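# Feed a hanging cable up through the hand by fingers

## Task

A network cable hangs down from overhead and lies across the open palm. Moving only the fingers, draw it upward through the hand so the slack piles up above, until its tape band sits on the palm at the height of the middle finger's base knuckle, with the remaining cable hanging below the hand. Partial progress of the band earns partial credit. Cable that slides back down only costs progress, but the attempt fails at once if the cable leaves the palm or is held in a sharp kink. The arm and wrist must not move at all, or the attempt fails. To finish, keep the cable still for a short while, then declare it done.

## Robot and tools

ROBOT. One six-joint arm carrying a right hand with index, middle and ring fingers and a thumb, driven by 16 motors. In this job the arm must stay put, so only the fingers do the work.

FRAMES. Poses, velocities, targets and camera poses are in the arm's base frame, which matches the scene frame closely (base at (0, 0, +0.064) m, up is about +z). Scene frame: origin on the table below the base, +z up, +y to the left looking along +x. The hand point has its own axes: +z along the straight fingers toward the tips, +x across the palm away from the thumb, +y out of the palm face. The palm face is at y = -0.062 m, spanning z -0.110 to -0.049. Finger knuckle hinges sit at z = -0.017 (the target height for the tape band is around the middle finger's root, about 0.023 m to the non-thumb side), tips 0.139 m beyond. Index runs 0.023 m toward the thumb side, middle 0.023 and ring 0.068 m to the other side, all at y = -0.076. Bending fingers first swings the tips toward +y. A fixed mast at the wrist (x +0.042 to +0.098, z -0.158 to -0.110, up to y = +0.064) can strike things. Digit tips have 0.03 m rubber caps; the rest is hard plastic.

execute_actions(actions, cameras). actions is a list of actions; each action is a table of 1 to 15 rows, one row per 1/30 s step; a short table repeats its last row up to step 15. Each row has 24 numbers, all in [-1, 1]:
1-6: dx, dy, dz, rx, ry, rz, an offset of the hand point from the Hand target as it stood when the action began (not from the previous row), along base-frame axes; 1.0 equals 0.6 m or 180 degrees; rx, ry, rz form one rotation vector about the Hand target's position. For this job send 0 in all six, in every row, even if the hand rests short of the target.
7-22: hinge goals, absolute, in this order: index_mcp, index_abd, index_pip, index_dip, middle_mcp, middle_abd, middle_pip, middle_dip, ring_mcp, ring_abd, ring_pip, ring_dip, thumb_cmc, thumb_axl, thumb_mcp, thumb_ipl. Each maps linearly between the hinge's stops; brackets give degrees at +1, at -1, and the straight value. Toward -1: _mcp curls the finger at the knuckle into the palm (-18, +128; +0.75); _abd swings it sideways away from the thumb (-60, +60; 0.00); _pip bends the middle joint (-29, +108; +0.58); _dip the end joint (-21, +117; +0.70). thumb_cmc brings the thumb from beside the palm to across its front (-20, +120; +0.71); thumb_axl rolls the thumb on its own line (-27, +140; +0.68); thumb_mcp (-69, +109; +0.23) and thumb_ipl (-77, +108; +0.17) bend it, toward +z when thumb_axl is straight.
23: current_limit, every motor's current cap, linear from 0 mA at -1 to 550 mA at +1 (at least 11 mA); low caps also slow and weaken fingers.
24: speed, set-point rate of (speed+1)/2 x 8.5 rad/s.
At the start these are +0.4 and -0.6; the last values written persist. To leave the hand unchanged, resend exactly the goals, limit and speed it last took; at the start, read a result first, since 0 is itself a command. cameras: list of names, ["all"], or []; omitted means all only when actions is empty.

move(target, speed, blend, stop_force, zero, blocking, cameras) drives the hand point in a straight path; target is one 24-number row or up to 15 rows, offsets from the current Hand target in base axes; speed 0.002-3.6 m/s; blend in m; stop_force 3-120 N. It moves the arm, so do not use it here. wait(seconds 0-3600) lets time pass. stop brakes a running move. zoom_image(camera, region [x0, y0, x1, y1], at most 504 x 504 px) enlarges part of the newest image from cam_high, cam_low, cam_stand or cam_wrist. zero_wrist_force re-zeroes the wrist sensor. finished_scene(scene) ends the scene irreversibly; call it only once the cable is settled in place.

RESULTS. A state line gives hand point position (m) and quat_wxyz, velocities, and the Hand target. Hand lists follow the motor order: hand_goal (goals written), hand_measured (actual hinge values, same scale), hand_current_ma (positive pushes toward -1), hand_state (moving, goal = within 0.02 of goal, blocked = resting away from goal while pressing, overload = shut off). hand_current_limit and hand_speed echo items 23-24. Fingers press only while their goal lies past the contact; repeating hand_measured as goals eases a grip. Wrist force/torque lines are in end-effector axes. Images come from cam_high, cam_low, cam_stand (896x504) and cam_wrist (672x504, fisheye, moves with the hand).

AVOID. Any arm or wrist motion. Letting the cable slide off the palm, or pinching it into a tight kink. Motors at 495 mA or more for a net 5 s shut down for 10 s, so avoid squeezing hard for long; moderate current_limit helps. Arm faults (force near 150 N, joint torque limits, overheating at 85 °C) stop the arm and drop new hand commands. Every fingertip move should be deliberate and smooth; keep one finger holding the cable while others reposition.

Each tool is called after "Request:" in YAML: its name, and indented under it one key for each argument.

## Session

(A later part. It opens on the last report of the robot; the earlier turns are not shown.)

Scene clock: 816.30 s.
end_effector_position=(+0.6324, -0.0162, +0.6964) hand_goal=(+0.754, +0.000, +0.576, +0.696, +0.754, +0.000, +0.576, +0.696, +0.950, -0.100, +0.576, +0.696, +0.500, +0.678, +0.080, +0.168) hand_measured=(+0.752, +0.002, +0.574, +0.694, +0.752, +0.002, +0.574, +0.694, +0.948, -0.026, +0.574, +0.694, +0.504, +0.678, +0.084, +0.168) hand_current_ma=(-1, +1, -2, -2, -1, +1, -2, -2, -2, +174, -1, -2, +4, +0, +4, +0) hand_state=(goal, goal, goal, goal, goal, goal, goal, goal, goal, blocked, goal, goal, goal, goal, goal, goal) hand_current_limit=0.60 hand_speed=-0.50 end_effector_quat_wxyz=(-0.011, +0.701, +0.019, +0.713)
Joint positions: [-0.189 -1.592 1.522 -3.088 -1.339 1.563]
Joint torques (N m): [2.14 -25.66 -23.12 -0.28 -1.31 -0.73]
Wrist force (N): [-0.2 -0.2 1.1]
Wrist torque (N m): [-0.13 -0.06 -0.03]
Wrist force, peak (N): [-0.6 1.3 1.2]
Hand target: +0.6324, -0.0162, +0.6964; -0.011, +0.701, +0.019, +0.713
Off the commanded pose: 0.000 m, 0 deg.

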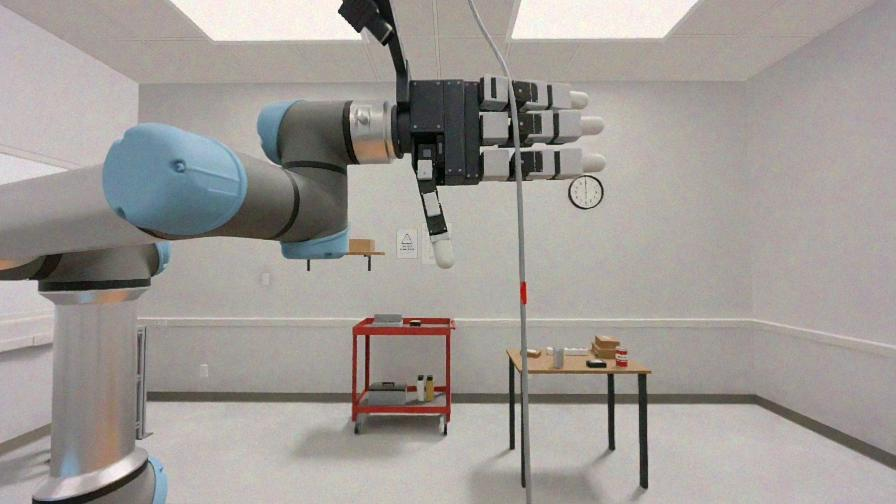

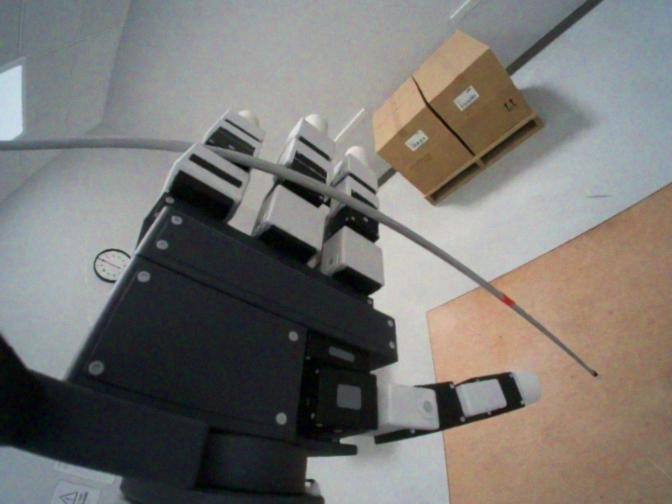

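Request:
execute_actions:
  actions:
    - [[0,0,0,0,0,0,0.754,0,0.576,0.696,0.754,0,0.576,0.696,0.6,0.2,0.576,0.696,0.5,0.678,0.079,0.168,0.6,-0.5]]
    - [[0,0,0,0,0,0,0.754,0,0.576,0.696,0.754,0,0.576,0.696,0.98,0.2,0.576,0.696,0.5,0.678,0.079,0.168,0.8,0.8]]
    - [[0,0,0,0,0,0,0.754,0,0.576,0.696,0.754,0,0.576,0.696,0.98,0.2,0.576,0.696,0.5,0.678,0.079,0.168,0.6,-0.5]]
  cameras: ["cam_stand","cam_wrist"]

Request:
zoom_image:
  camera: "cam_stand"
  region: [440, 0, 640, 200]

Scene clock: 827.40 s.
end_effector_position=(+0.6324, -0.0162, +0.6964) hand_goal=(+0.754, +0.000, +0.576, +0.696, +0.754, +0.000, +0.576, +0.696, +0.980, +0.200, +0.576, +0.696, +0.500, +0.678, +0.080, +0.168) hand_measured=(+0.752, +0.002, +0.574, +0.694, +0.754, +0.008, +0.574, +0.694, +0.980, +0.202, +0.576, +0.694, +0.504, +0.678, +0.084, +0.168) hand_current_ma=(-1, +1, -2, -2, +0, +9, -1, -2, +0, +1, +0, -2, +4, +0, +4, +0) hand_state=(goal, goal, goal, goal, goal, goal, goal, goal, goal, goal, goal, goal, goal, goal, goal, goal) hand_current_limit=0.60 hand_speed=-0.50 end_effector_quat_wxyz=(-0.011, +0.701, +0.019, +0.713)
Joint positions: [-0.189 -1.592 1.522 -3.088 -1.339 1.563]
Joint torques (N m): [1.91 -25.87 -23.01 -0.35 -1.48 -0.67]
Wrist force (N): [0.1 0.0 1.2]
Wrist torque (N m): [-0.12 -0.06 0.00]
Wrist force, peak (N): [-0.6 0.1 1.4]
Hand target: +0.6324, -0.0162, +0.6964; -0.011, +0.701, +0.019, +0.713
Off the commanded pose: 0.000 m, 0 deg.

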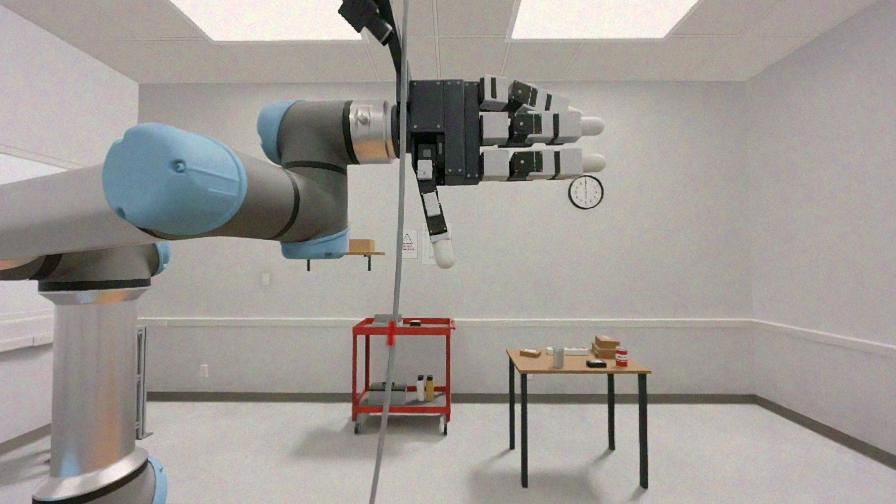

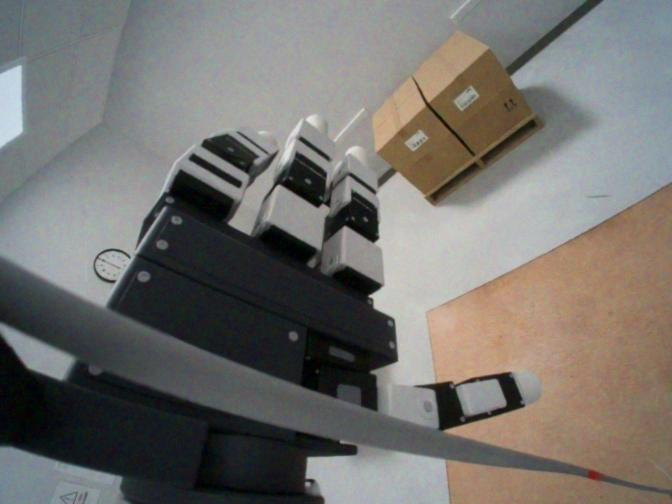

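Scaled by 2.520 from the camera's image (finer frame: 1280x720).

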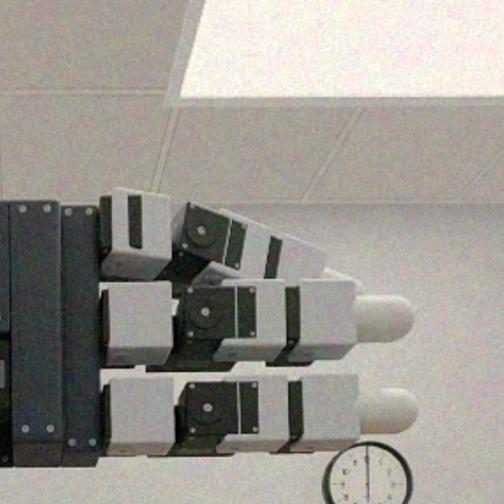

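Request:
execute_actions:
  actions:
    - [[0,0,0,0,0,0,0.3,0,-0.5,0.2,0.3,0,-0.5,0.2,0.3,0,-0.5,0.2,0.5,0.678,0.079,0.168,0.6,-0.6]]
  cameras: ["cam_stand","cam_wrist"]

Scene clock: 859.27 s.
end_effector_position=(+0.6324, -0.0162, +0.6964) hand_goal=(+0.300, +0.000, -0.500, +0.200, +0.300, +0.000, -0.500, +0.200, +0.300, +0.000, -0.500, +0.200, +0.500, +0.678, +0.080, +0.168) hand_measured=(+0.302, +0.002, -0.498, +0.202, +0.302, +0.008, -0.498, +0.202, +0.302, +0.010, -0.498, +0.202, +0.504, +0.678, +0.082, +0.168) hand_current_ma=(+1, +1, +2, +2, +1, +9, +2, +2, +1, +10, +2, +2, +4, +0, +3, +0) hand_state=(goal, goal, goal, goal, goal, goal, goal, goal, goal, goal, goal, goal, goal, goal, goal, goal) hand_current_limit=0.60 hand_speed=-0.60 end_effector_quat_wxyz=(-0.011, +0.701, +0.019, +0.713)
Joint positions: [-0.189 -1.592 1.522 -3.088 -1.339 1.563]
Joint torques (N m): [1.97 -25.94 -23.35 -0.44 -1.85 -0.92]
Wrist force (N): [0.1 0.0 1.3]
Wrist torque (N m): [-0.13 0.00 0.13]
Wrist force, peak (N): [0.1 -0.1 1.5]
Hand target: +0.6324, -0.0162, +0.6964; -0.011, +0.701, +0.019, +0.713
Off the commanded pose: 0.000 m, 0 deg.

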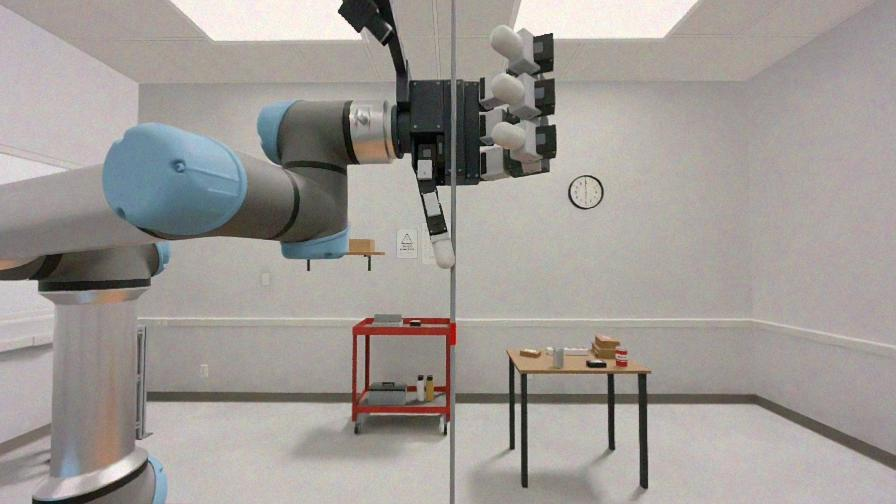

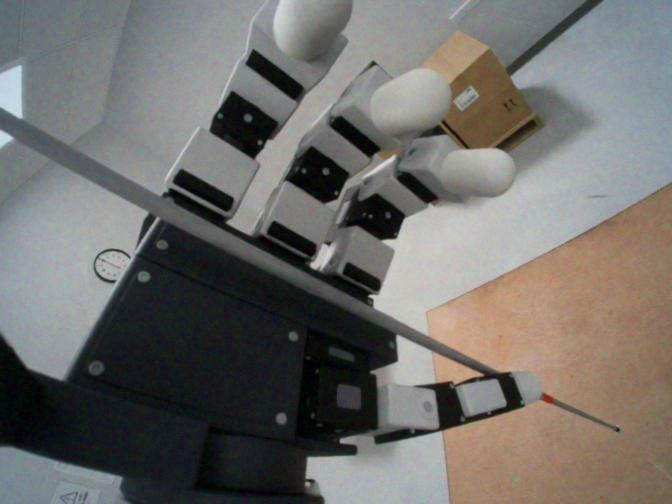

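Request:
execute_actions:
  actions:
    - [[0,0,0,0,0,0,-0.04,-0.55,-0.78,0.03,-0.04,-0.55,-0.78,0.03,-0.04,-0.55,-0.78,0.03,0.5,0.678,0.079,0.168,0.6,-0.5]]
    - [[0,0,0,0,0,0,-0.04,-0.55,-0.78,0.03,-0.04,-0.55,-0.78,0.03,-0.04,-0.55,-0.78,0.03,0.5,0.678,0.079,0.168,0.6,-0.5]]
    - [[0,0,0,0,0,0,-0.04,-0.55,-0.78,0.03,-0.04,-0.55,-0.78,0.03,-0.25,-0.55,-0.92,-0.14,0.5,0.678,0.079,0.168,0.6,-0.65]]
    - [[0,0,0,0,0,0,-0.04,-0.55,-0.78,0.03,-0.25,-0.55,-0.92,-0.14,-0.25,-0.55,-0.92,-0.14,0.5,0.678,0.079,0.168,0.6,-0.65]]
  cameras: ["cam_stand","cam_wrist"]

Request:
zoom_image:
  camera: "cam_stand"
  region: [400, 20, 560, 200]

Scene clock: 876.13 s.
end_effector_position=(+0.6324, -0.0162, +0.6964) hand_goal=(-0.040, -0.550, -0.780, +0.030, -0.250, -0.550, -0.920, -0.140, -0.250, -0.550, -0.920, -0.140, +0.500, +0.678, +0.080, +0.168) hand_measured=(-0.038, -0.544, -0.780, +0.032, -0.200, -0.554, -0.892, -0.120, -0.208, -0.556, -0.890, -0.118, +0.504, +0.678, +0.082, +0.168) hand_current_ma=(+1, +5, +1, +2, +133, -4, +55, +36, +108, -5, +59, +41, +4, +0, +3, +0) hand_state=(goal, goal, goal, goal, blocked, goal, blocked, blocked, blocked, goal, blocked, blocked, goal, goal, goal, goal) hand_current_limit=0.60 hand_speed=-0.65 end_effector_quat_wxyz=(-0.011, +0.701, +0.019, +0.713)
Joint positions: [-0.189 -1.592 1.522 -3.088 -1.339 1.563]
Joint torques (N m): [1.28 -25.98 -23.54 -1.23 -1.83 -1.01]
Wrist force (N): [-0.6 0.1 1.2]
Wrist torque (N m): [-0.09 0.10 0.14]
Wrist force, peak (N): [0.0 -0.5 1.8]
Hand target: +0.6324, -0.0162, +0.6964; -0.011, +0.701, +0.019, +0.713
Off the commanded pose: 0.000 m, 0 deg.

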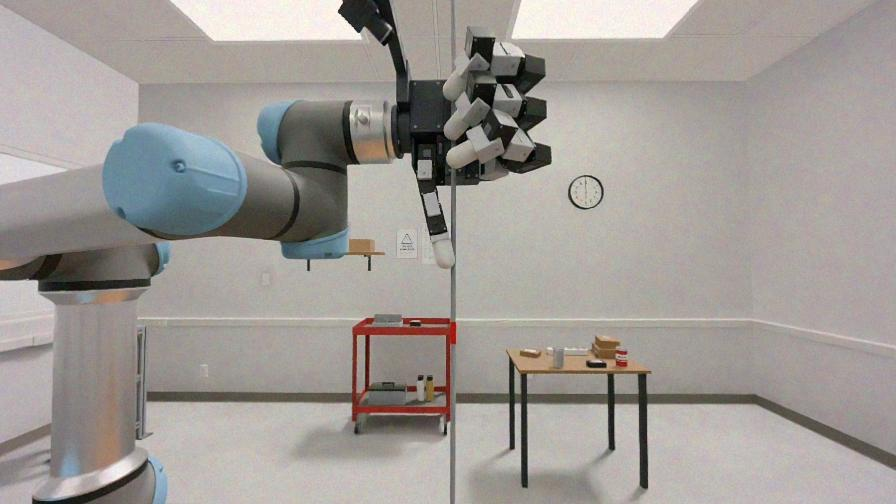

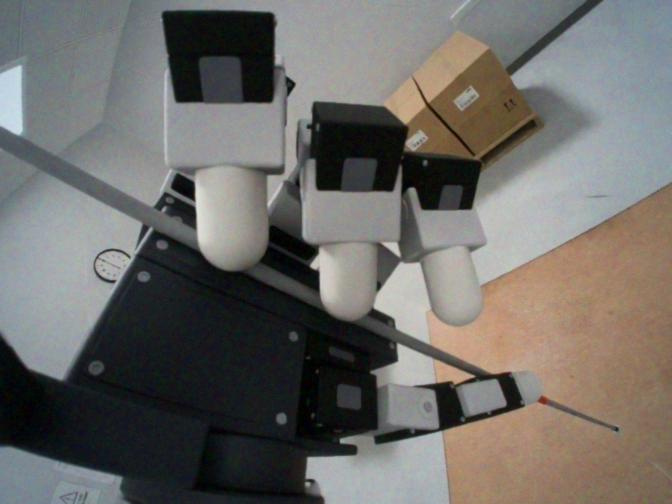

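Scaled by 2.800 from the camera's image (finer frame: 1280x720).

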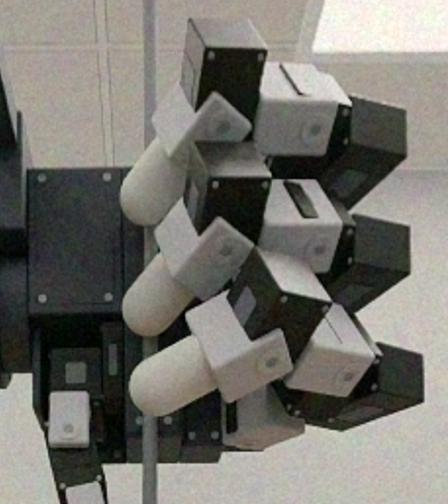

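Request:
execute_actions:
  actions:
    - [[0,0,0,0,0,0,-0.25,-0.55,-0.92,-0.14,-0.245,-0.55,-0.92,-0.14,-0.25,-0.55,-0.92,-0.14,0.5,0.678,0.079,0.168,0.6,-0.65]]
    - [[0,0,0,0,0,0,-0.245,0.3,-0.92,-0.14,-0.24,0.3,-0.92,-0.14,-0.245,0.3,-0.92,-0.14,0.5,0.678,0.079,0.168,0.75,-0.7]]
    - [[0,0,0,0,0,0,-0.245,0.3,-0.92,-0.14,-0.24,0.3,-0.92,-0.14,-0.245,0.3,-0.92,-0.14,0.5,0.678,0.079,0.168,0.75,-0.7]]
  cameras: ["cam_stand","cam_wrist"]

Request:
zoom_image:
  camera: "cam_stand"
  region: [400, 20, 560, 200]

Scene clock: 884.80 s.
end_effector_position=(+0.6324, -0.0162, +0.6964) hand_goal=(-0.244, +0.300, -0.920, -0.140, -0.240, +0.300, -0.920, -0.140, -0.244, +0.300, -0.920, -0.140, +0.500, +0.678, +0.080, +0.168) hand_measured=(-0.206, +0.268, -0.846, -0.110, -0.208, +0.278, -0.848, -0.114, -0.204, +0.292, -0.862, -0.116, +0.504, +0.678, +0.082, +0.168) hand_current_ma=(+89, -56, +210, +61, +75, -32, +199, +52, +95, -8, +153, +43, +4, +0, +3, +0) hand_state=(blocked, blocked, blocked, blocked, blocked, blocked, blocked, blocked, blocked, goal, blocked, blocked, goal, goal, goal, goal) hand_current_limit=0.75 hand_speed=-0.70 end_effector_quat_wxyz=(-0.011, +0.701, +0.019, +0.713)
Joint positions: [-0.189 -1.592 1.522 -3.088 -1.339 1.563]
Joint torques (N m): [1.43 -26.41 -23.14 -1.78 -1.71 -0.91]
Wrist force (N): [-0.3 0.2 1.3]
Wrist torque (N m): [-0.09 0.09 0.15]
Wrist force, peak (N): [-0.7 0.1 1.5]
Hand target: +0.6324, -0.0162, +0.6964; -0.011, +0.701, +0.019, +0.713
Off the commanded pose: 0.000 m, 0 deg.

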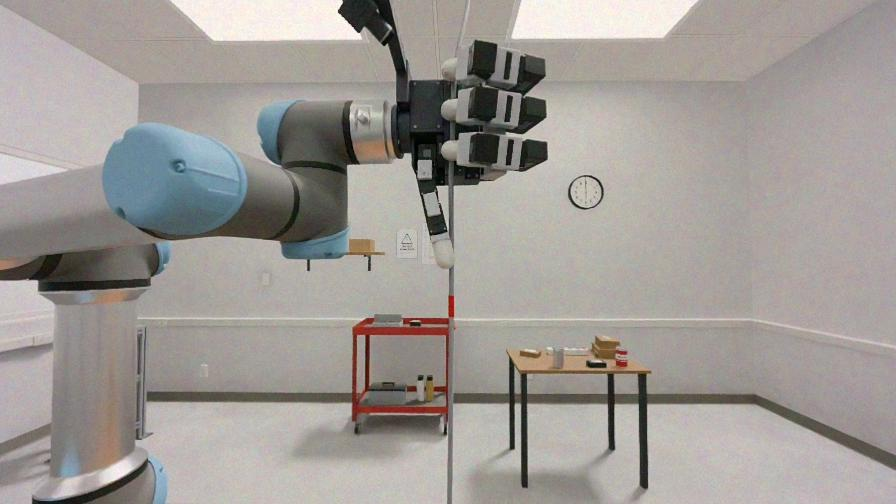

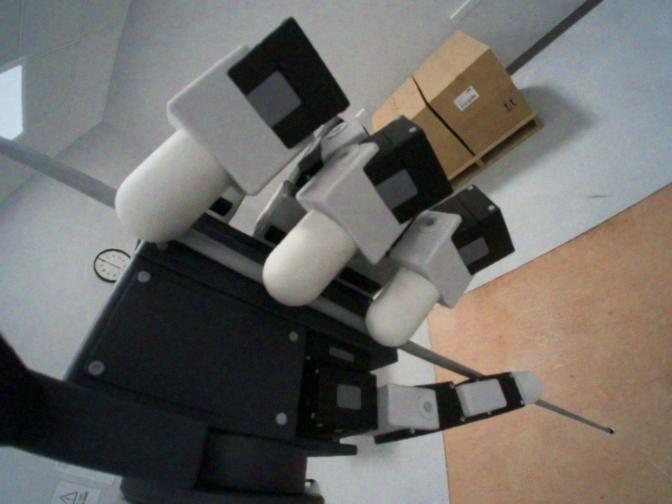

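Scaled by 2.800 from the camera's image (finer frame: 1280x720).

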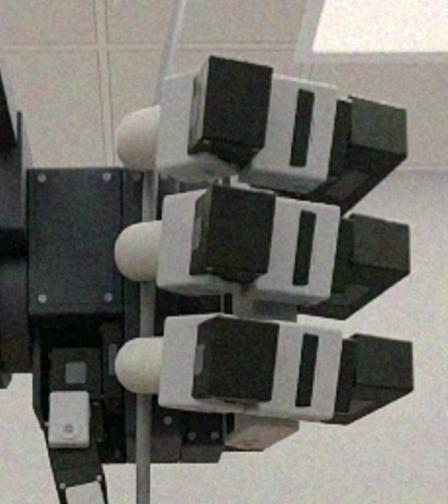

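Request:
execute_actions:
  actions:
    - [[0,0,0,0,0,0,-0.245,0.3,-0.92,-0.14,-0.24,0.3,-0.92,-0.14,-0.065,-0.55,-0.78,0.05,0.5,0.678,0.079,0.168,0.7,-0.4]]
    - [[0,0,0,0,0,0,-0.245,0.3,-0.92,-0.14,-0.24,0.3,-0.92,-0.14,-0.25,-0.55,-0.92,-0.14,0.5,0.678,0.079,0.168,0.7,-0.65]]
    - [[0,0,0,0,0,0,-0.245,0.3,-0.92,-0.14,-0.065,-0.55,-0.78,0.05,-0.25,-0.55,-0.92,-0.14,0.5,0.678,0.079,0.168,0.7,-0.4]]
    - [[0,0,0,0,0,0,-0.245,0.3,-0.92,-0.14,-0.25,-0.55,-0.92,-0.14,-0.25,-0.55,-0.92,-0.14,0.5,0.678,0.079,0.168,0.7,-0.65]]
    - [[0,0,0,0,0,0,-0.065,-0.55,-0.78,0.05,-0.25,-0.55,-0.92,-0.14,-0.25,-0.55,-0.92,-0.14,0.5,0.678,0.079,0.168,0.7,-0.4]]
    - [[0,0,0,0,0,0,-0.25,-0.55,-0.92,-0.14,-0.25,-0.55,-0.92,-0.14,-0.25,-0.55,-0.92,-0.14,0.5,0.678,0.079,0.168,0.7,-0.65]]
  cameras: ["cam_stand","cam_wrist"]

Request:
zoom_image:
  camera: "cam_stand"
  region: [400, 20, 560, 200]

Scene clock: 897.10 s.
end_effector_position=(+0.6324, -0.0162, +0.6964) hand_goal=(-0.250, -0.550, -0.920, -0.140, -0.250, -0.550, -0.920, -0.140, -0.250, -0.550, -0.920, -0.140, +0.500, +0.678, +0.080, +0.168) hand_measured=(-0.208, -0.554, -0.890, -0.110, -0.208, -0.554, -0.888, -0.114, -0.210, -0.554, -0.892, -0.112, +0.504, +0.678, +0.082, +0.168) hand_current_ma=(+101, -3, +59, +59, +108, -3, +66, +49, +98, -3, +53, +54, +4, +0, +3, +0) hand_state=(blocked, goal, blocked, blocked, blocked, goal, blocked, blocked, blocked, goal, blocked, blocked, goal, goal, goal, goal) hand_current_limit=0.70 hand_speed=-0.65 end_effector_quat_wxyz=(-0.011, +0.701, +0.019, +0.713)
Joint positions: [-0.189 -1.592 1.522 -3.088 -1.339 1.563]
Joint torques (N m): [1.46 -26.52 -23.3 -2.41 -1.6 -0.88]
Wrist force (N): [-0.5 -0.2 1.2]
Wrist torque (N m): [-0.13 0.12 0.12]
Wrist force, peak (N): [-0.7 0.1 1.5]
Hand target: +0.6324, -0.0162, +0.6964; -0.011, +0.701, +0.019, +0.713
Off the commanded pose: 0.000 m, 0 deg.

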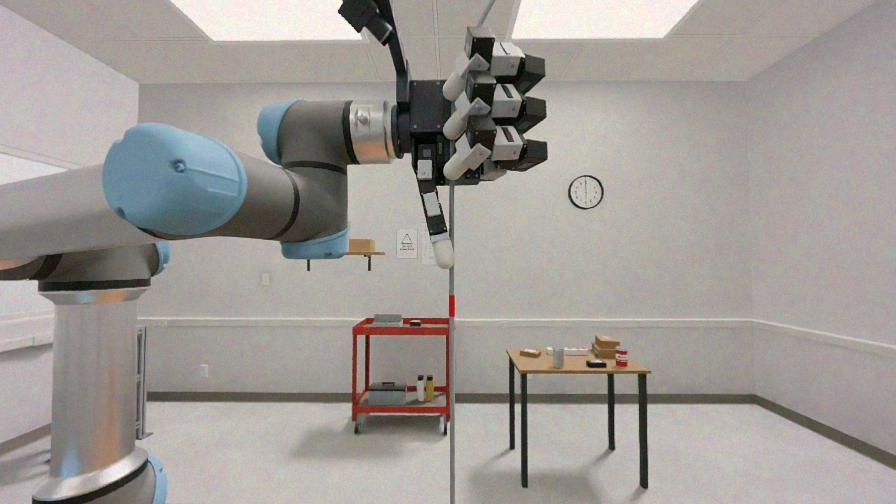

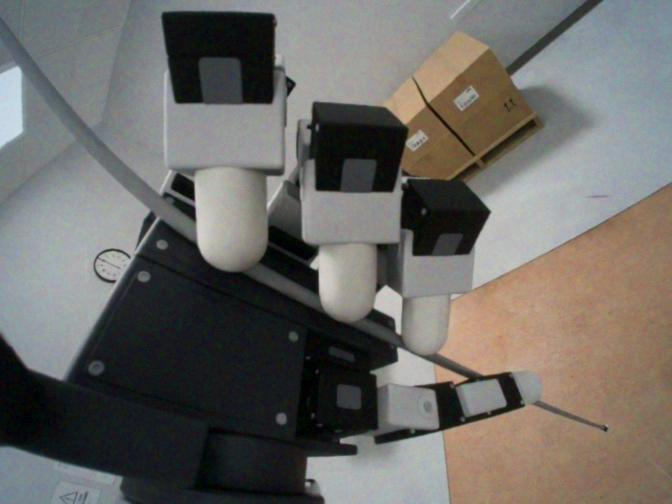

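Scaled by 2.800 from the camera's image (finer frame: 1280x720).

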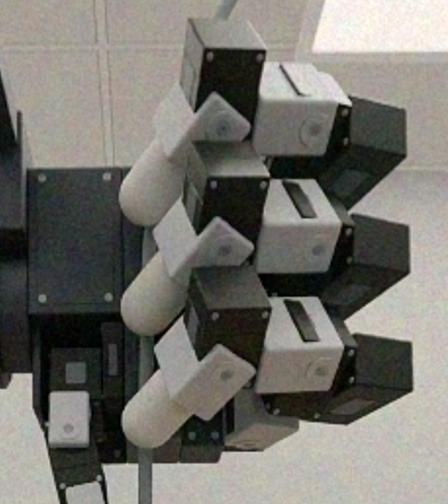

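Request:
execute_actions:
  actions:
    - [[0,0,0,0,0,0,-0.245,0.3,-0.92,-0.14,-0.24,0.3,-0.92,-0.14,-0.245,0.3,-0.92,-0.14,0.5,0.678,0.079,0.168,0.75,-0.7]]
    - [[0,0,0,0,0,0,-0.245,0.3,-0.92,-0.14,-0.24,0.3,-0.92,-0.14,-0.245,0.3,-0.92,-0.14,0.5,0.678,0.079,0.168,0.75,-0.7]]
    - [[0,0,0,0,0,0,-0.245,0.3,-0.92,-0.14,-0.24,0.3,-0.92,-0.14,-0.065,-0.55,-0.78,0.05,0.5,0.678,0.079,0.168,0.7,-0.4]]
    - [[0,0,0,0,0,0,-0.245,0.3,-0.92,-0.14,-0.24,0.3,-0.92,-0.14,-0.25,-0.55,-0.92,-0.14,0.5,0.678,0.079,0.168,0.7,-0.65]]
    - [[0,0,0,0,0,0,-0.245,0.3,-0.92,-0.14,-0.065,-0.55,-0.78,0.05,-0.25,-0.55,-0.92,-0.14,0.5,0.678,0.079,0.168,0.7,-0.4]]
    - [[0,0,0,0,0,0,-0.245,0.3,-0.92,-0.14,-0.25,-0.55,-0.92,-0.14,-0.25,-0.55,-0.92,-0.14,0.5,0.678,0.079,0.168,0.7,-0.65]]
    - [[0,0,0,0,0,0,-0.065,-0.55,-0.78,0.05,-0.25,-0.55,-0.92,-0.14,-0.25,-0.55,-0.92,-0.14,0.5,0.678,0.079,0.168,0.7,-0.4]]
    - [[0,0,0,0,0,0,-0.25,-0.55,-0.92,-0.14,-0.25,-0.55,-0.92,-0.14,-0.25,-0.55,-0.92,-0.14,0.5,0.678,0.079,0.168,0.7,-0.65]]
  cameras: ["cam_stand","cam_wrist"]

Request:
zoom_image:
  camera: "cam_stand"
  region: [400, 20, 560, 200]

Scene clock: 909.20 s.
end_effector_position=(+0.6324, -0.0162, +0.6964) hand_goal=(-0.250, -0.550, -0.920, -0.140, -0.250, -0.550, -0.920, -0.140, -0.250, -0.550, -0.920, -0.140, +0.500, +0.678, +0.080, +0.168) hand_measured=(-0.208, -0.554, -0.890, -0.110, -0.206, -0.554, -0.888, -0.116, -0.208, -0.554, -0.892, -0.114, +0.504, +0.678, +0.082, +0.168) hand_current_ma=(+102, -3, +59, +59, +109, -3, +64, +45, +103, -4, +55, +51, +4, +0, +3, +0) hand_state=(blocked, goal, blocked, blocked, blocked, goal, blocked, blocked, blocked, goal, blocked, blocked, goal, goal, goal, goal) hand_current_limit=0.70 hand_speed=-0.65 end_effector_quat_wxyz=(-0.011, +0.701, +0.019, +0.713)
Joint positions: [-0.189 -1.592 1.522 -3.088 -1.339 1.563]
Joint torques (N m): [1.1 -26.55 -23.56 -3.12 -1.49 -0.98]
Wrist force (N): [-0.2 0.1 1.3]
Wrist torque (N m): [-0.11 0.10 0.14]
Wrist force, peak (N): [-0.6 -0.1 1.4]
Hand target: +0.6324, -0.0162, +0.6964; -0.011, +0.701, +0.019, +0.713
Off the commanded pose: 0.000 m, 0 deg.

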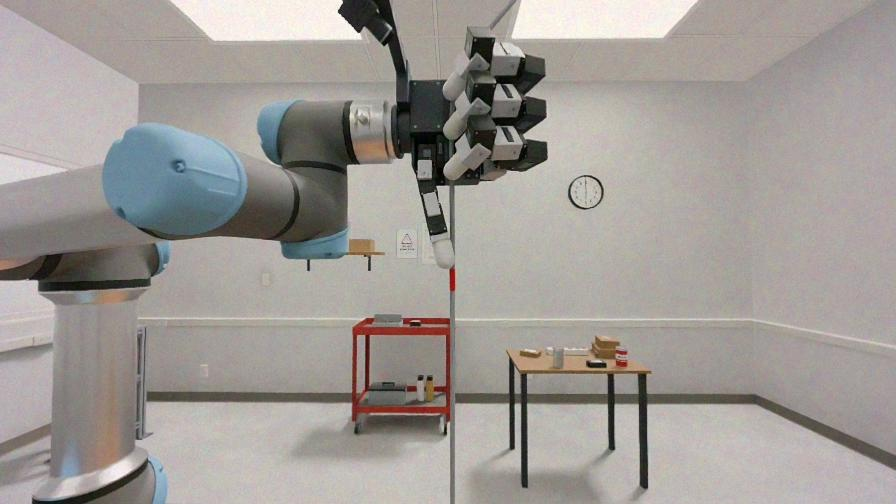

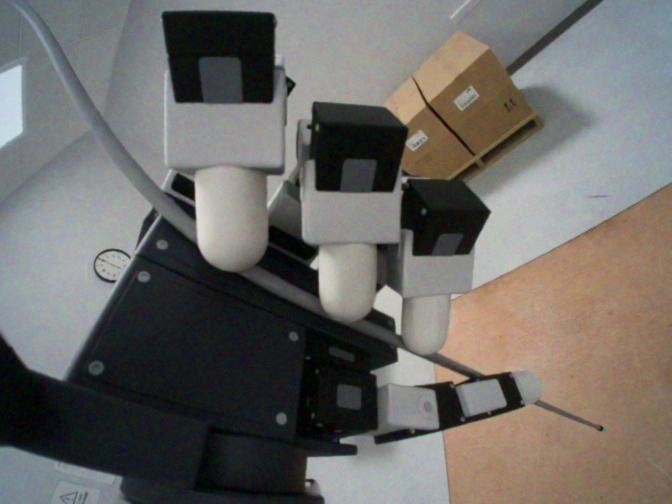

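Scaled by 2.800 from the camera's image (finer frame: 1280x720).

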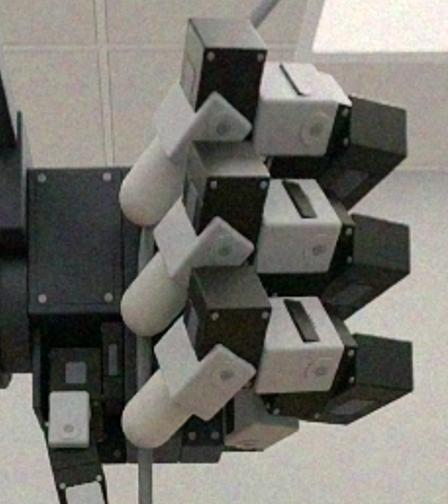

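Request:
execute_actions:
  actions:
    - [[0,0,0,0,0,0,-0.245,0.3,-0.92,-0.14,-0.24,0.3,-0.92,-0.14,-0.245,0.3,-0.92,-0.14,0.5,0.678,0.079,0.168,0.75,-0.7]]
    - [[0,0,0,0,0,0,-0.245,0.3,-0.92,-0.14,-0.24,0.3,-0.92,-0.14,-0.245,0.3,-0.92,-0.14,0.5,0.678,0.079,0.168,0.75,-0.7]]
    - [[0,0,0,0,0,0,-0.245,0.3,-0.92,-0.14,-0.24,0.3,-0.92,-0.14,-0.065,-0.55,-0.78,0.05,0.5,0.678,0.079,0.168,0.7,-0.4]]
    - [[0,0,0,0,0,0,-0.245,0.3,-0.92,-0.14,-0.24,0.3,-0.92,-0.14,-0.25,-0.55,-0.92,-0.14,0.5,0.678,0.079,0.168,0.7,-0.65]]
    - [[0,0,0,0,0,0,-0.245,0.3,-0.92,-0.14,-0.065,-0.55,-0.78,0.05,-0.25,-0.55,-0.92,-0.14,0.5,0.678,0.079,0.168,0.7,-0.4]]
    - [[0,0,0,0,0,0,-0.245,0.3,-0.92,-0.14,-0.25,-0.55,-0.92,-0.14,-0.25,-0.55,-0.92,-0.14,0.5,0.678,0.079,0.168,0.7,-0.65]]
    - [[0,0,0,0,0,0,-0.065,-0.55,-0.78,0.05,-0.25,-0.55,-0.92,-0.14,-0.25,-0.55,-0.92,-0.14,0.5,0.678,0.079,0.168,0.7,-0.4]]
    - [[0,0,0,0,0,0,-0.25,-0.55,-0.92,-0.14,-0.25,-0.55,-0.92,-0.14,-0.25,-0.55,-0.92,-0.14,0.5,0.678,0.079,0.168,0.7,-0.65]]
  cameras: ["cam_stand","cam_wrist"]

Request:
zoom_image:
  camera: "cam_stand"
  region: [400, 20, 560, 200]

Scene clock: 923.07 s.
end_effector_position=(+0.6324, -0.0162, +0.6964) hand_goal=(-0.250, -0.550, -0.920, -0.140, -0.250, -0.550, -0.920, -0.140, -0.250, -0.550, -0.920, -0.140, +0.500, +0.678, +0.080, +0.168) hand_measured=(-0.208, -0.554, -0.892, -0.112, -0.208, -0.554, -0.890, -0.118, -0.206, -0.554, -0.892, -0.114, +0.504, +0.678, +0.082, +0.168) hand_current_ma=(+101, -3, +57, +57, +105, -2, +59, +39, +114, -3, +58, +49, +4, +0, +3, +0) hand_state=(blocked, goal, blocked, blocked, blocked, goal, blocked, blocked, blocked, goal, blocked, blocked, goal, goal, goal, goal) hand_current_limit=0.70 hand_speed=-0.65 end_effector_quat_wxyz=(-0.011, +0.701, +0.019, +0.713)
Joint positions: [-0.189 -1.592 1.522 -3.088 -1.339 1.563]
Joint torques (N m): [1.13 -26.5 -23.38 -3.76 -1.44 -0.81]
Wrist force (N): [-0.3 0.1 1.2]
Wrist torque (N m): [-0.10 0.09 0.15]
Wrist force, peak (N): [-0.6 0.1 1.4]
Hand target: +0.6324, -0.0162, +0.6964; -0.011, +0.701, +0.019, +0.713
Off the commanded pose: 0.000 m, 0 deg.

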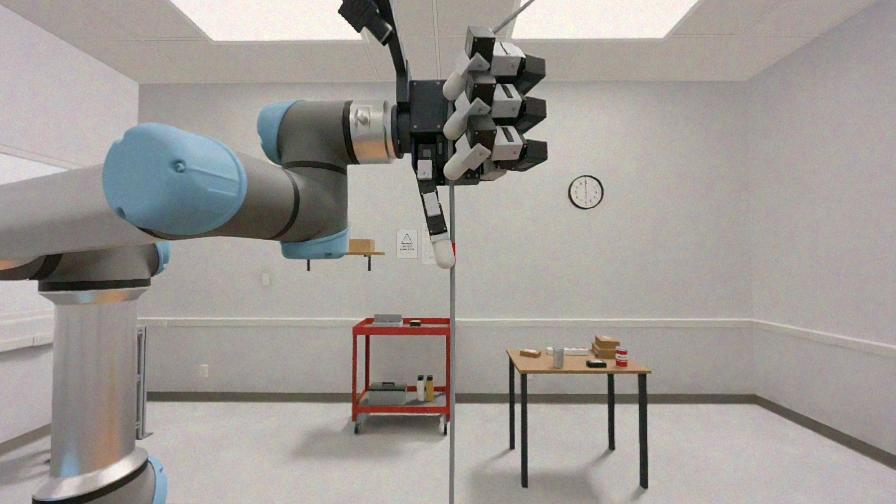

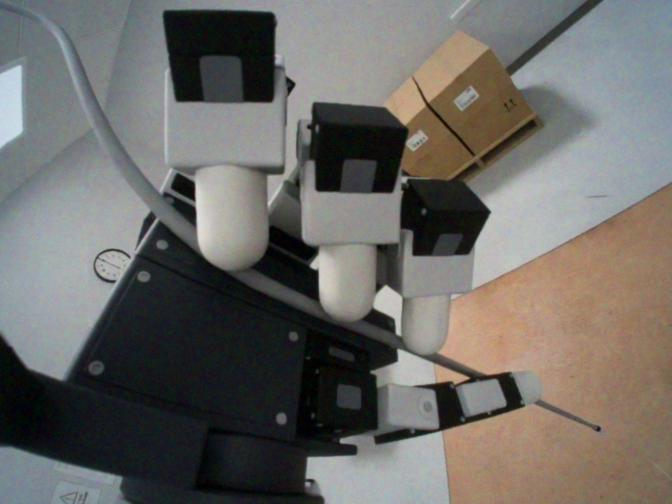

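Scaled by 2.800 from the camera's image (finer frame: 1280x720).

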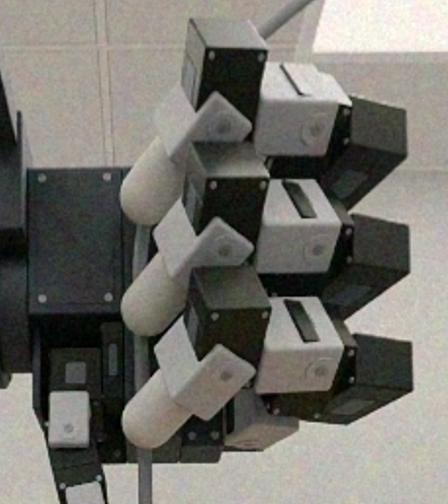

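Request:
execute_actions:
  actions:
    - [[0,0,0,0,0,0,-0.245,0.3,-0.92,-0.14,-0.24,0.3,-0.92,-0.14,-0.245,0.3,-0.92,-0.14,0.5,0.678,0.079,0.168,0.75,-0.7]]
    - [[0,0,0,0,0,0,-0.245,0.3,-0.92,-0.14,-0.24,0.3,-0.92,-0.14,-0.245,0.3,-0.92,-0.14,0.5,0.678,0.079,0.168,0.75,-0.7]]
    - [[0,0,0,0,0,0,-0.245,0.3,-0.92,-0.14,-0.24,0.3,-0.92,-0.14,-0.1,-0.55,-0.78,0.085,0.5,0.678,0.079,0.168,0.7,-0.4]]
    - [[0,0,0,0,0,0,-0.245,0.3,-0.92,-0.14,-0.24,0.3,-0.92,-0.14,-0.265,-0.55,-0.92,-0.115,0.5,0.678,0.079,0.168,0.7,-0.65]]
    - [[0,0,0,0,0,0,-0.245,0.3,-0.92,-0.14,-0.085,-0.55,-0.78,0.07,-0.265,-0.55,-0.92,-0.115,0.5,0.678,0.079,0.168,0.7,-0.4]]
    - [[0,0,0,0,0,0,-0.245,0.3,-0.92,-0.14,-0.257,-0.55,-0.92,-0.127,-0.265,-0.55,-0.92,-0.115,0.5,0.678,0.079,0.168,0.7,-0.65]]
    - [[0,0,0,0,0,0,-0.065,-0.55,-0.78,0.05,-0.257,-0.55,-0.92,-0.127,-0.265,-0.55,-0.92,-0.115,0.5,0.678,0.079,0.168,0.7,-0.4]]
    - [[0,0,0,0,0,0,-0.25,-0.55,-0.92,-0.14,-0.257,-0.55,-0.92,-0.127,-0.265,-0.55,-0.92,-0.115,0.5,0.678,0.079,0.168,0.7,-0.65]]
  cameras: ["cam_stand","cam_wrist"]

Request:
zoom_image:
  camera: "cam_stand"
  region: [400, 20, 560, 200]

Scene clock: 940.77 s.
end_effector_position=(+0.6324, -0.0162, +0.6964) hand_goal=(-0.250, -0.550, -0.920, -0.140, -0.256, -0.550, -0.920, -0.126, -0.264, -0.550, -0.920, -0.114, +0.500, +0.678, +0.080, +0.168) hand_measured=(-0.210, -0.552, -0.894, -0.114, -0.220, -0.550, -0.890, -0.104, -0.230, -0.552, -0.888, -0.086, +0.504, +0.678, +0.082, +0.168) hand_current_ma=(+98, -2, +52, +52, +83, +0, +62, +40, +80, -1, +69, +57, +4, +0, +3, +0) hand_state=(blocked, goal, blocked, blocked, blocked, goal, blocked, blocked, blocked, goal, blocked, blocked, goal, goal, goal, goal) hand_current_limit=0.70 hand_speed=-0.65 end_effector_quat_wxyz=(-0.011, +0.701, +0.019, +0.713)
Joint positions: [-0.189 -1.592 1.522 -3.088 -1.339 1.563]
Joint torques (N m): [0.91 -26.81 -22.32 -3.87 -1.41 -0.87]
Wrist force (N): [-0.6 0.1 1.2]
Wrist torque (N m): [-0.10 0.11 0.14]
Wrist force, peak (N): [-0.7 0.1 1.5]
Hand target: +0.6324, -0.0162, +0.6964; -0.011, +0.701, +0.019, +0.713
Off the commanded pose: 0.000 m, 0 deg.

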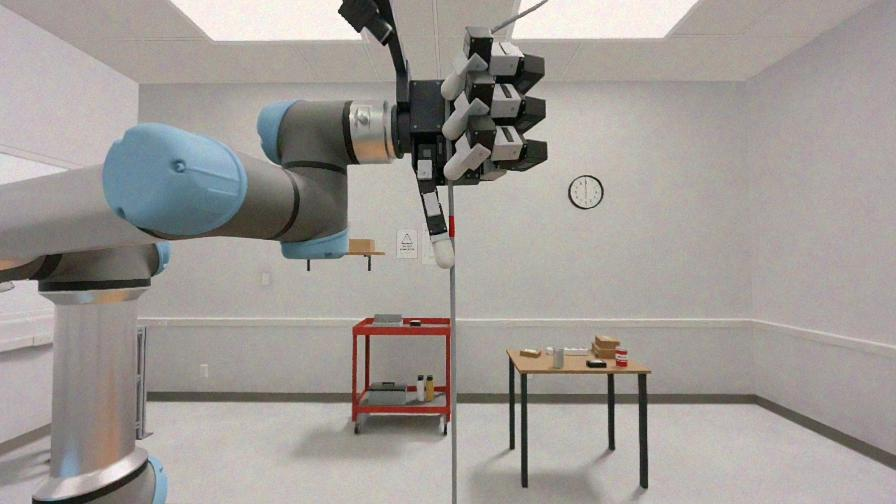

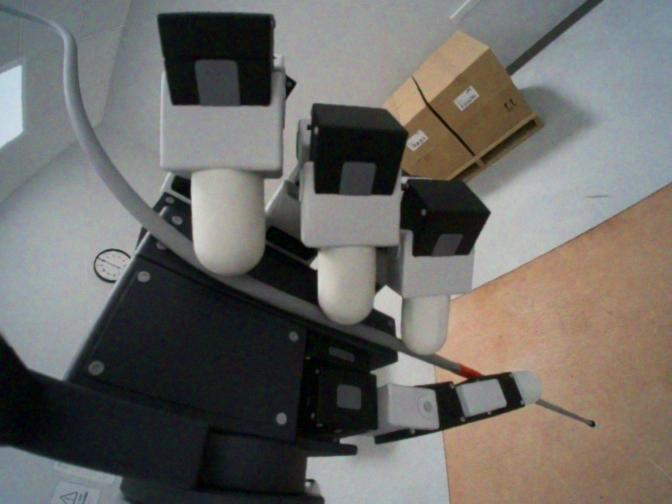

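Scaled by 2.800 from the camera's image (finer frame: 1280x720).

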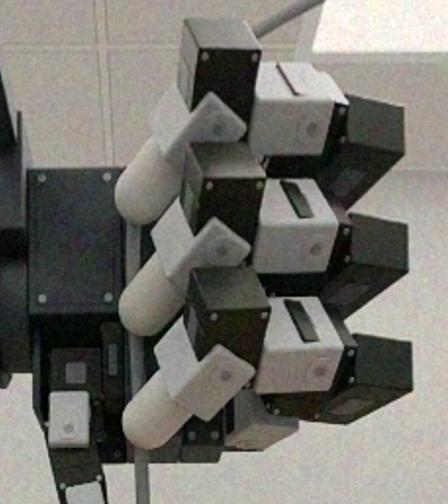

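Request:
execute_actions:
  actions:
    - [[0,0,0,0,0,0,-0.25,0.3,-0.92,-0.14,-0.252,0.3,-0.92,-0.13,-0.26,0.3,-0.92,-0.115,0.5,0.678,0.079,0.168,0.75,-0.7]]
    - [[0,0,0,0,0,0,-0.25,0.3,-0.92,-0.14,-0.252,0.3,-0.92,-0.13,-0.26,0.3,-0.92,-0.115,0.5,0.678,0.079,0.168,0.75,-0.7]]
    - [[0,0,0,0,0,0,-0.25,0.3,-0.92,-0.14,-0.252,0.3,-0.92,-0.13,-0.165,-0.55,-0.78,0.19,0.5,0.678,0.079,0.168,0.7,-0.4]]
    - [[0,0,0,0,0,0,-0.25,0.3,-0.92,-0.14,-0.252,0.3,-0.92,-0.13,-0.295,-0.55,-0.92,-0.045,0.5,0.678,0.079,0.168,0.7,-0.65]]
    - [[0,0,0,0,0,0,-0.25,0.3,-0.92,-0.14,-0.165,-0.55,-0.78,0.19,-0.295,-0.55,-0.92,-0.045,0.5,0.678,0.079,0.168,0.7,-0.4]]
    - [[0,0,0,0,0,0,-0.25,0.3,-0.92,-0.14,-0.295,-0.55,-0.92,-0.045,-0.295,-0.55,-0.92,-0.045,0.5,0.678,0.079,0.168,0.7,-0.65]]
    - [[0,0,0,0,0,0,-0.165,-0.55,-0.78,0.19,-0.295,-0.55,-0.92,-0.045,-0.295,-0.55,-0.92,-0.045,0.5,0.678,0.079,0.168,0.7,-0.4]]
    - [[0,0,0,0,0,0,-0.295,-0.55,-0.92,-0.045,-0.295,-0.55,-0.92,-0.045,-0.295,-0.55,-0.92,-0.045,0.5,0.678,0.079,0.168,0.7,-0.65]]
  cameras: ["cam_stand","cam_wrist"]

Request:
zoom_image:
  camera: "cam_stand"
  region: [400, 20, 560, 200]

Scene clock: 966.53 s.
end_effector_position=(+0.6324, -0.0162, +0.6964) hand_goal=(-0.294, -0.550, -0.920, -0.044, -0.294, -0.550, -0.920, -0.044, -0.294, -0.550, -0.920, -0.044, +0.500, +0.678, +0.080, +0.168) hand_measured=(-0.278, -0.548, -0.880, +0.002, -0.268, -0.548, -0.878, -0.018, -0.268, -0.544, -0.880, -0.014, +0.504, +0.678, +0.082, +0.168) hand_current_ma=(+30, +1, +91, +109, +54, +1, +99, +51, +57, +5, +88, +61, +4, +0, +3, +0) hand_state=(goal, goal, blocked, blocked, blocked, goal, blocked, blocked, blocked, goal, blocked, blocked, goal, goal, goal, goal) hand_current_limit=0.70 hand_speed=-0.65 end_effector_quat_wxyz=(-0.011, +0.701, +0.019, +0.713)
Joint positions: [-0.189 -1.592 1.522 -3.088 -1.339 1.563]
Joint torques (N m): [0.56 -27.68 -22.25 -3.48 -1.45 -0.88]
Wrist force (N): [-0.7 -0.1 1.1]
Wrist torque (N m): [-0.11 0.14 0.11]
Wrist force, peak (N): [-0.6 0.1 1.5]
Hand target: +0.6324, -0.0162, +0.6964; -0.011, +0.701, +0.019, +0.713
Off the commanded pose: 0.000 m, 0 deg.

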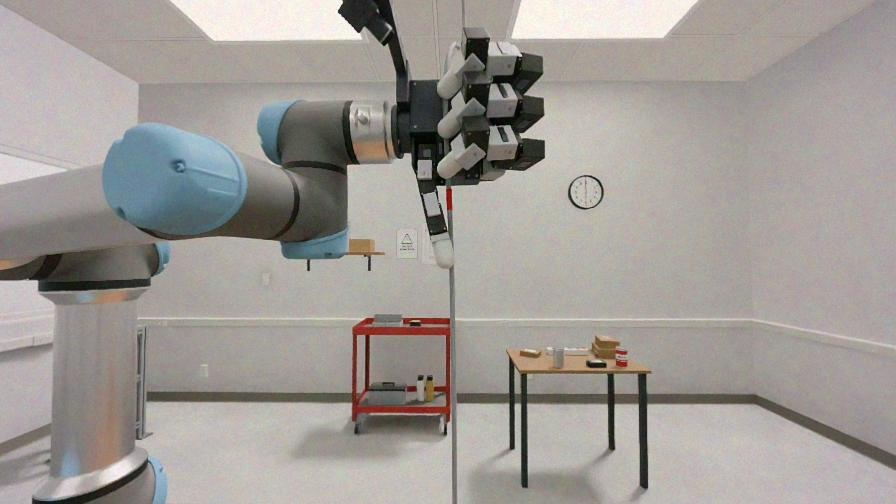

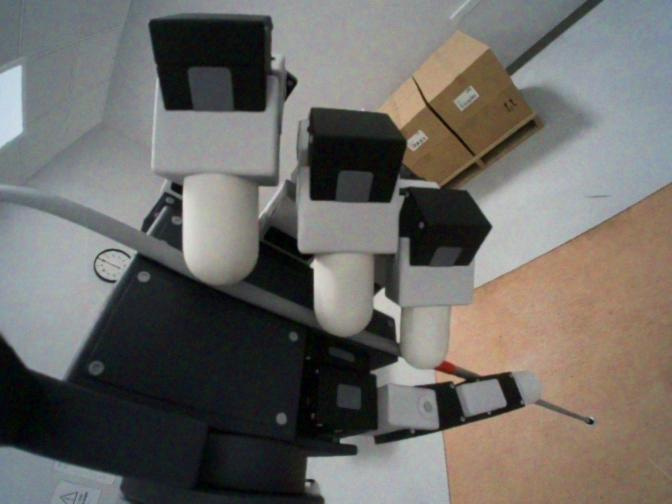

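Scaled by 2.800 from the camera's image (finer frame: 1280x720).

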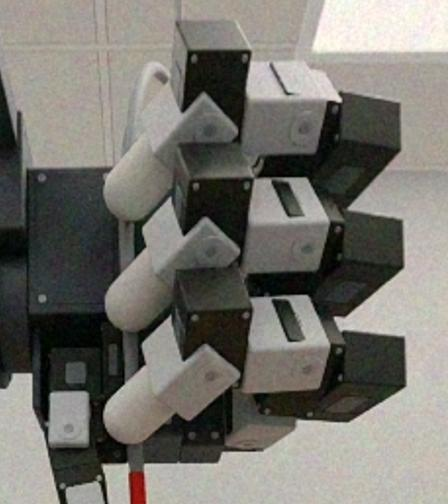

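Request:
zoom_image:
  camera: "cam_stand"
  region: [410, 0, 530, 110]

Request:
zoom_image:
  camera: "cam_wrist"
  region: [0, 100, 300, 340]

Scaled by 4.200 from the camera's image (finer frame: 1280x720).

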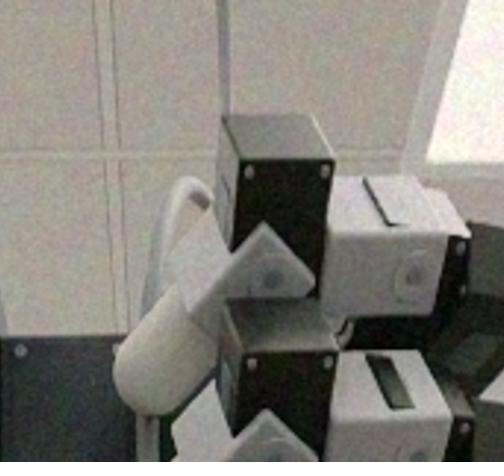

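Scaled by 1.680 from the camera's image (finer frame: 960x720).

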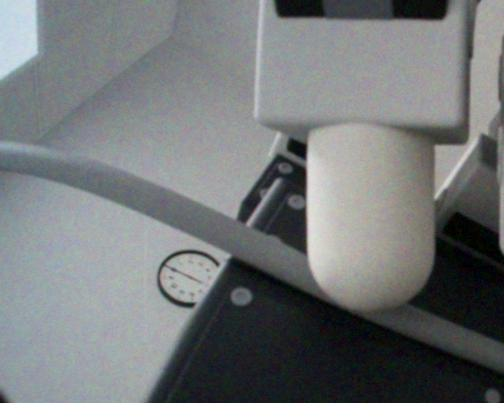

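Request:
zoom_image:
  camera: "cam_stand"
  region: [440, 30, 550, 120]

Request:
zoom_image:
  camera: "cam_wrist"
  region: [90, 150, 330, 310]

Scaled by 4.582 from the camera's image (finer frame: 1280x720).

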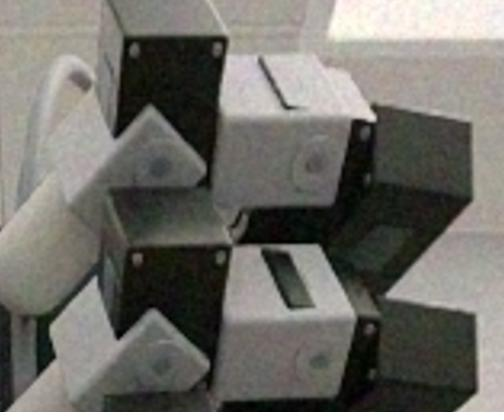

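Scaled by 2.100 from the camera's image (finer frame: 960x720).

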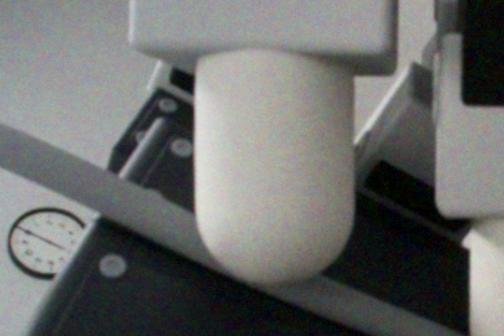

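Request:
zoom_image:
  camera: "cam_stand"
  region: [440, 0, 490, 40]

Request:
zoom_image:
  camera: "cam_wrist"
  region: [0, 0, 340, 300]

Scaled by 10.080 from the camera's image (finer frame: 1280x720).

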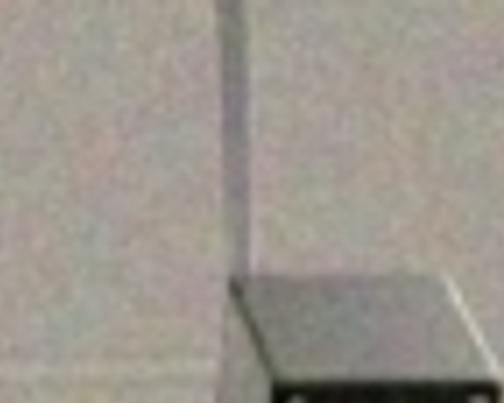

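Scaled by 1.482 from the camera's image (finer frame: 960x720).

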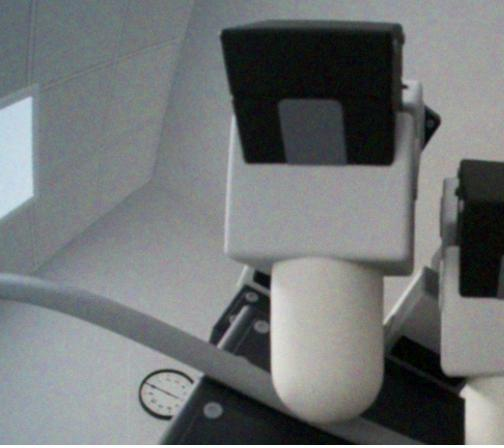

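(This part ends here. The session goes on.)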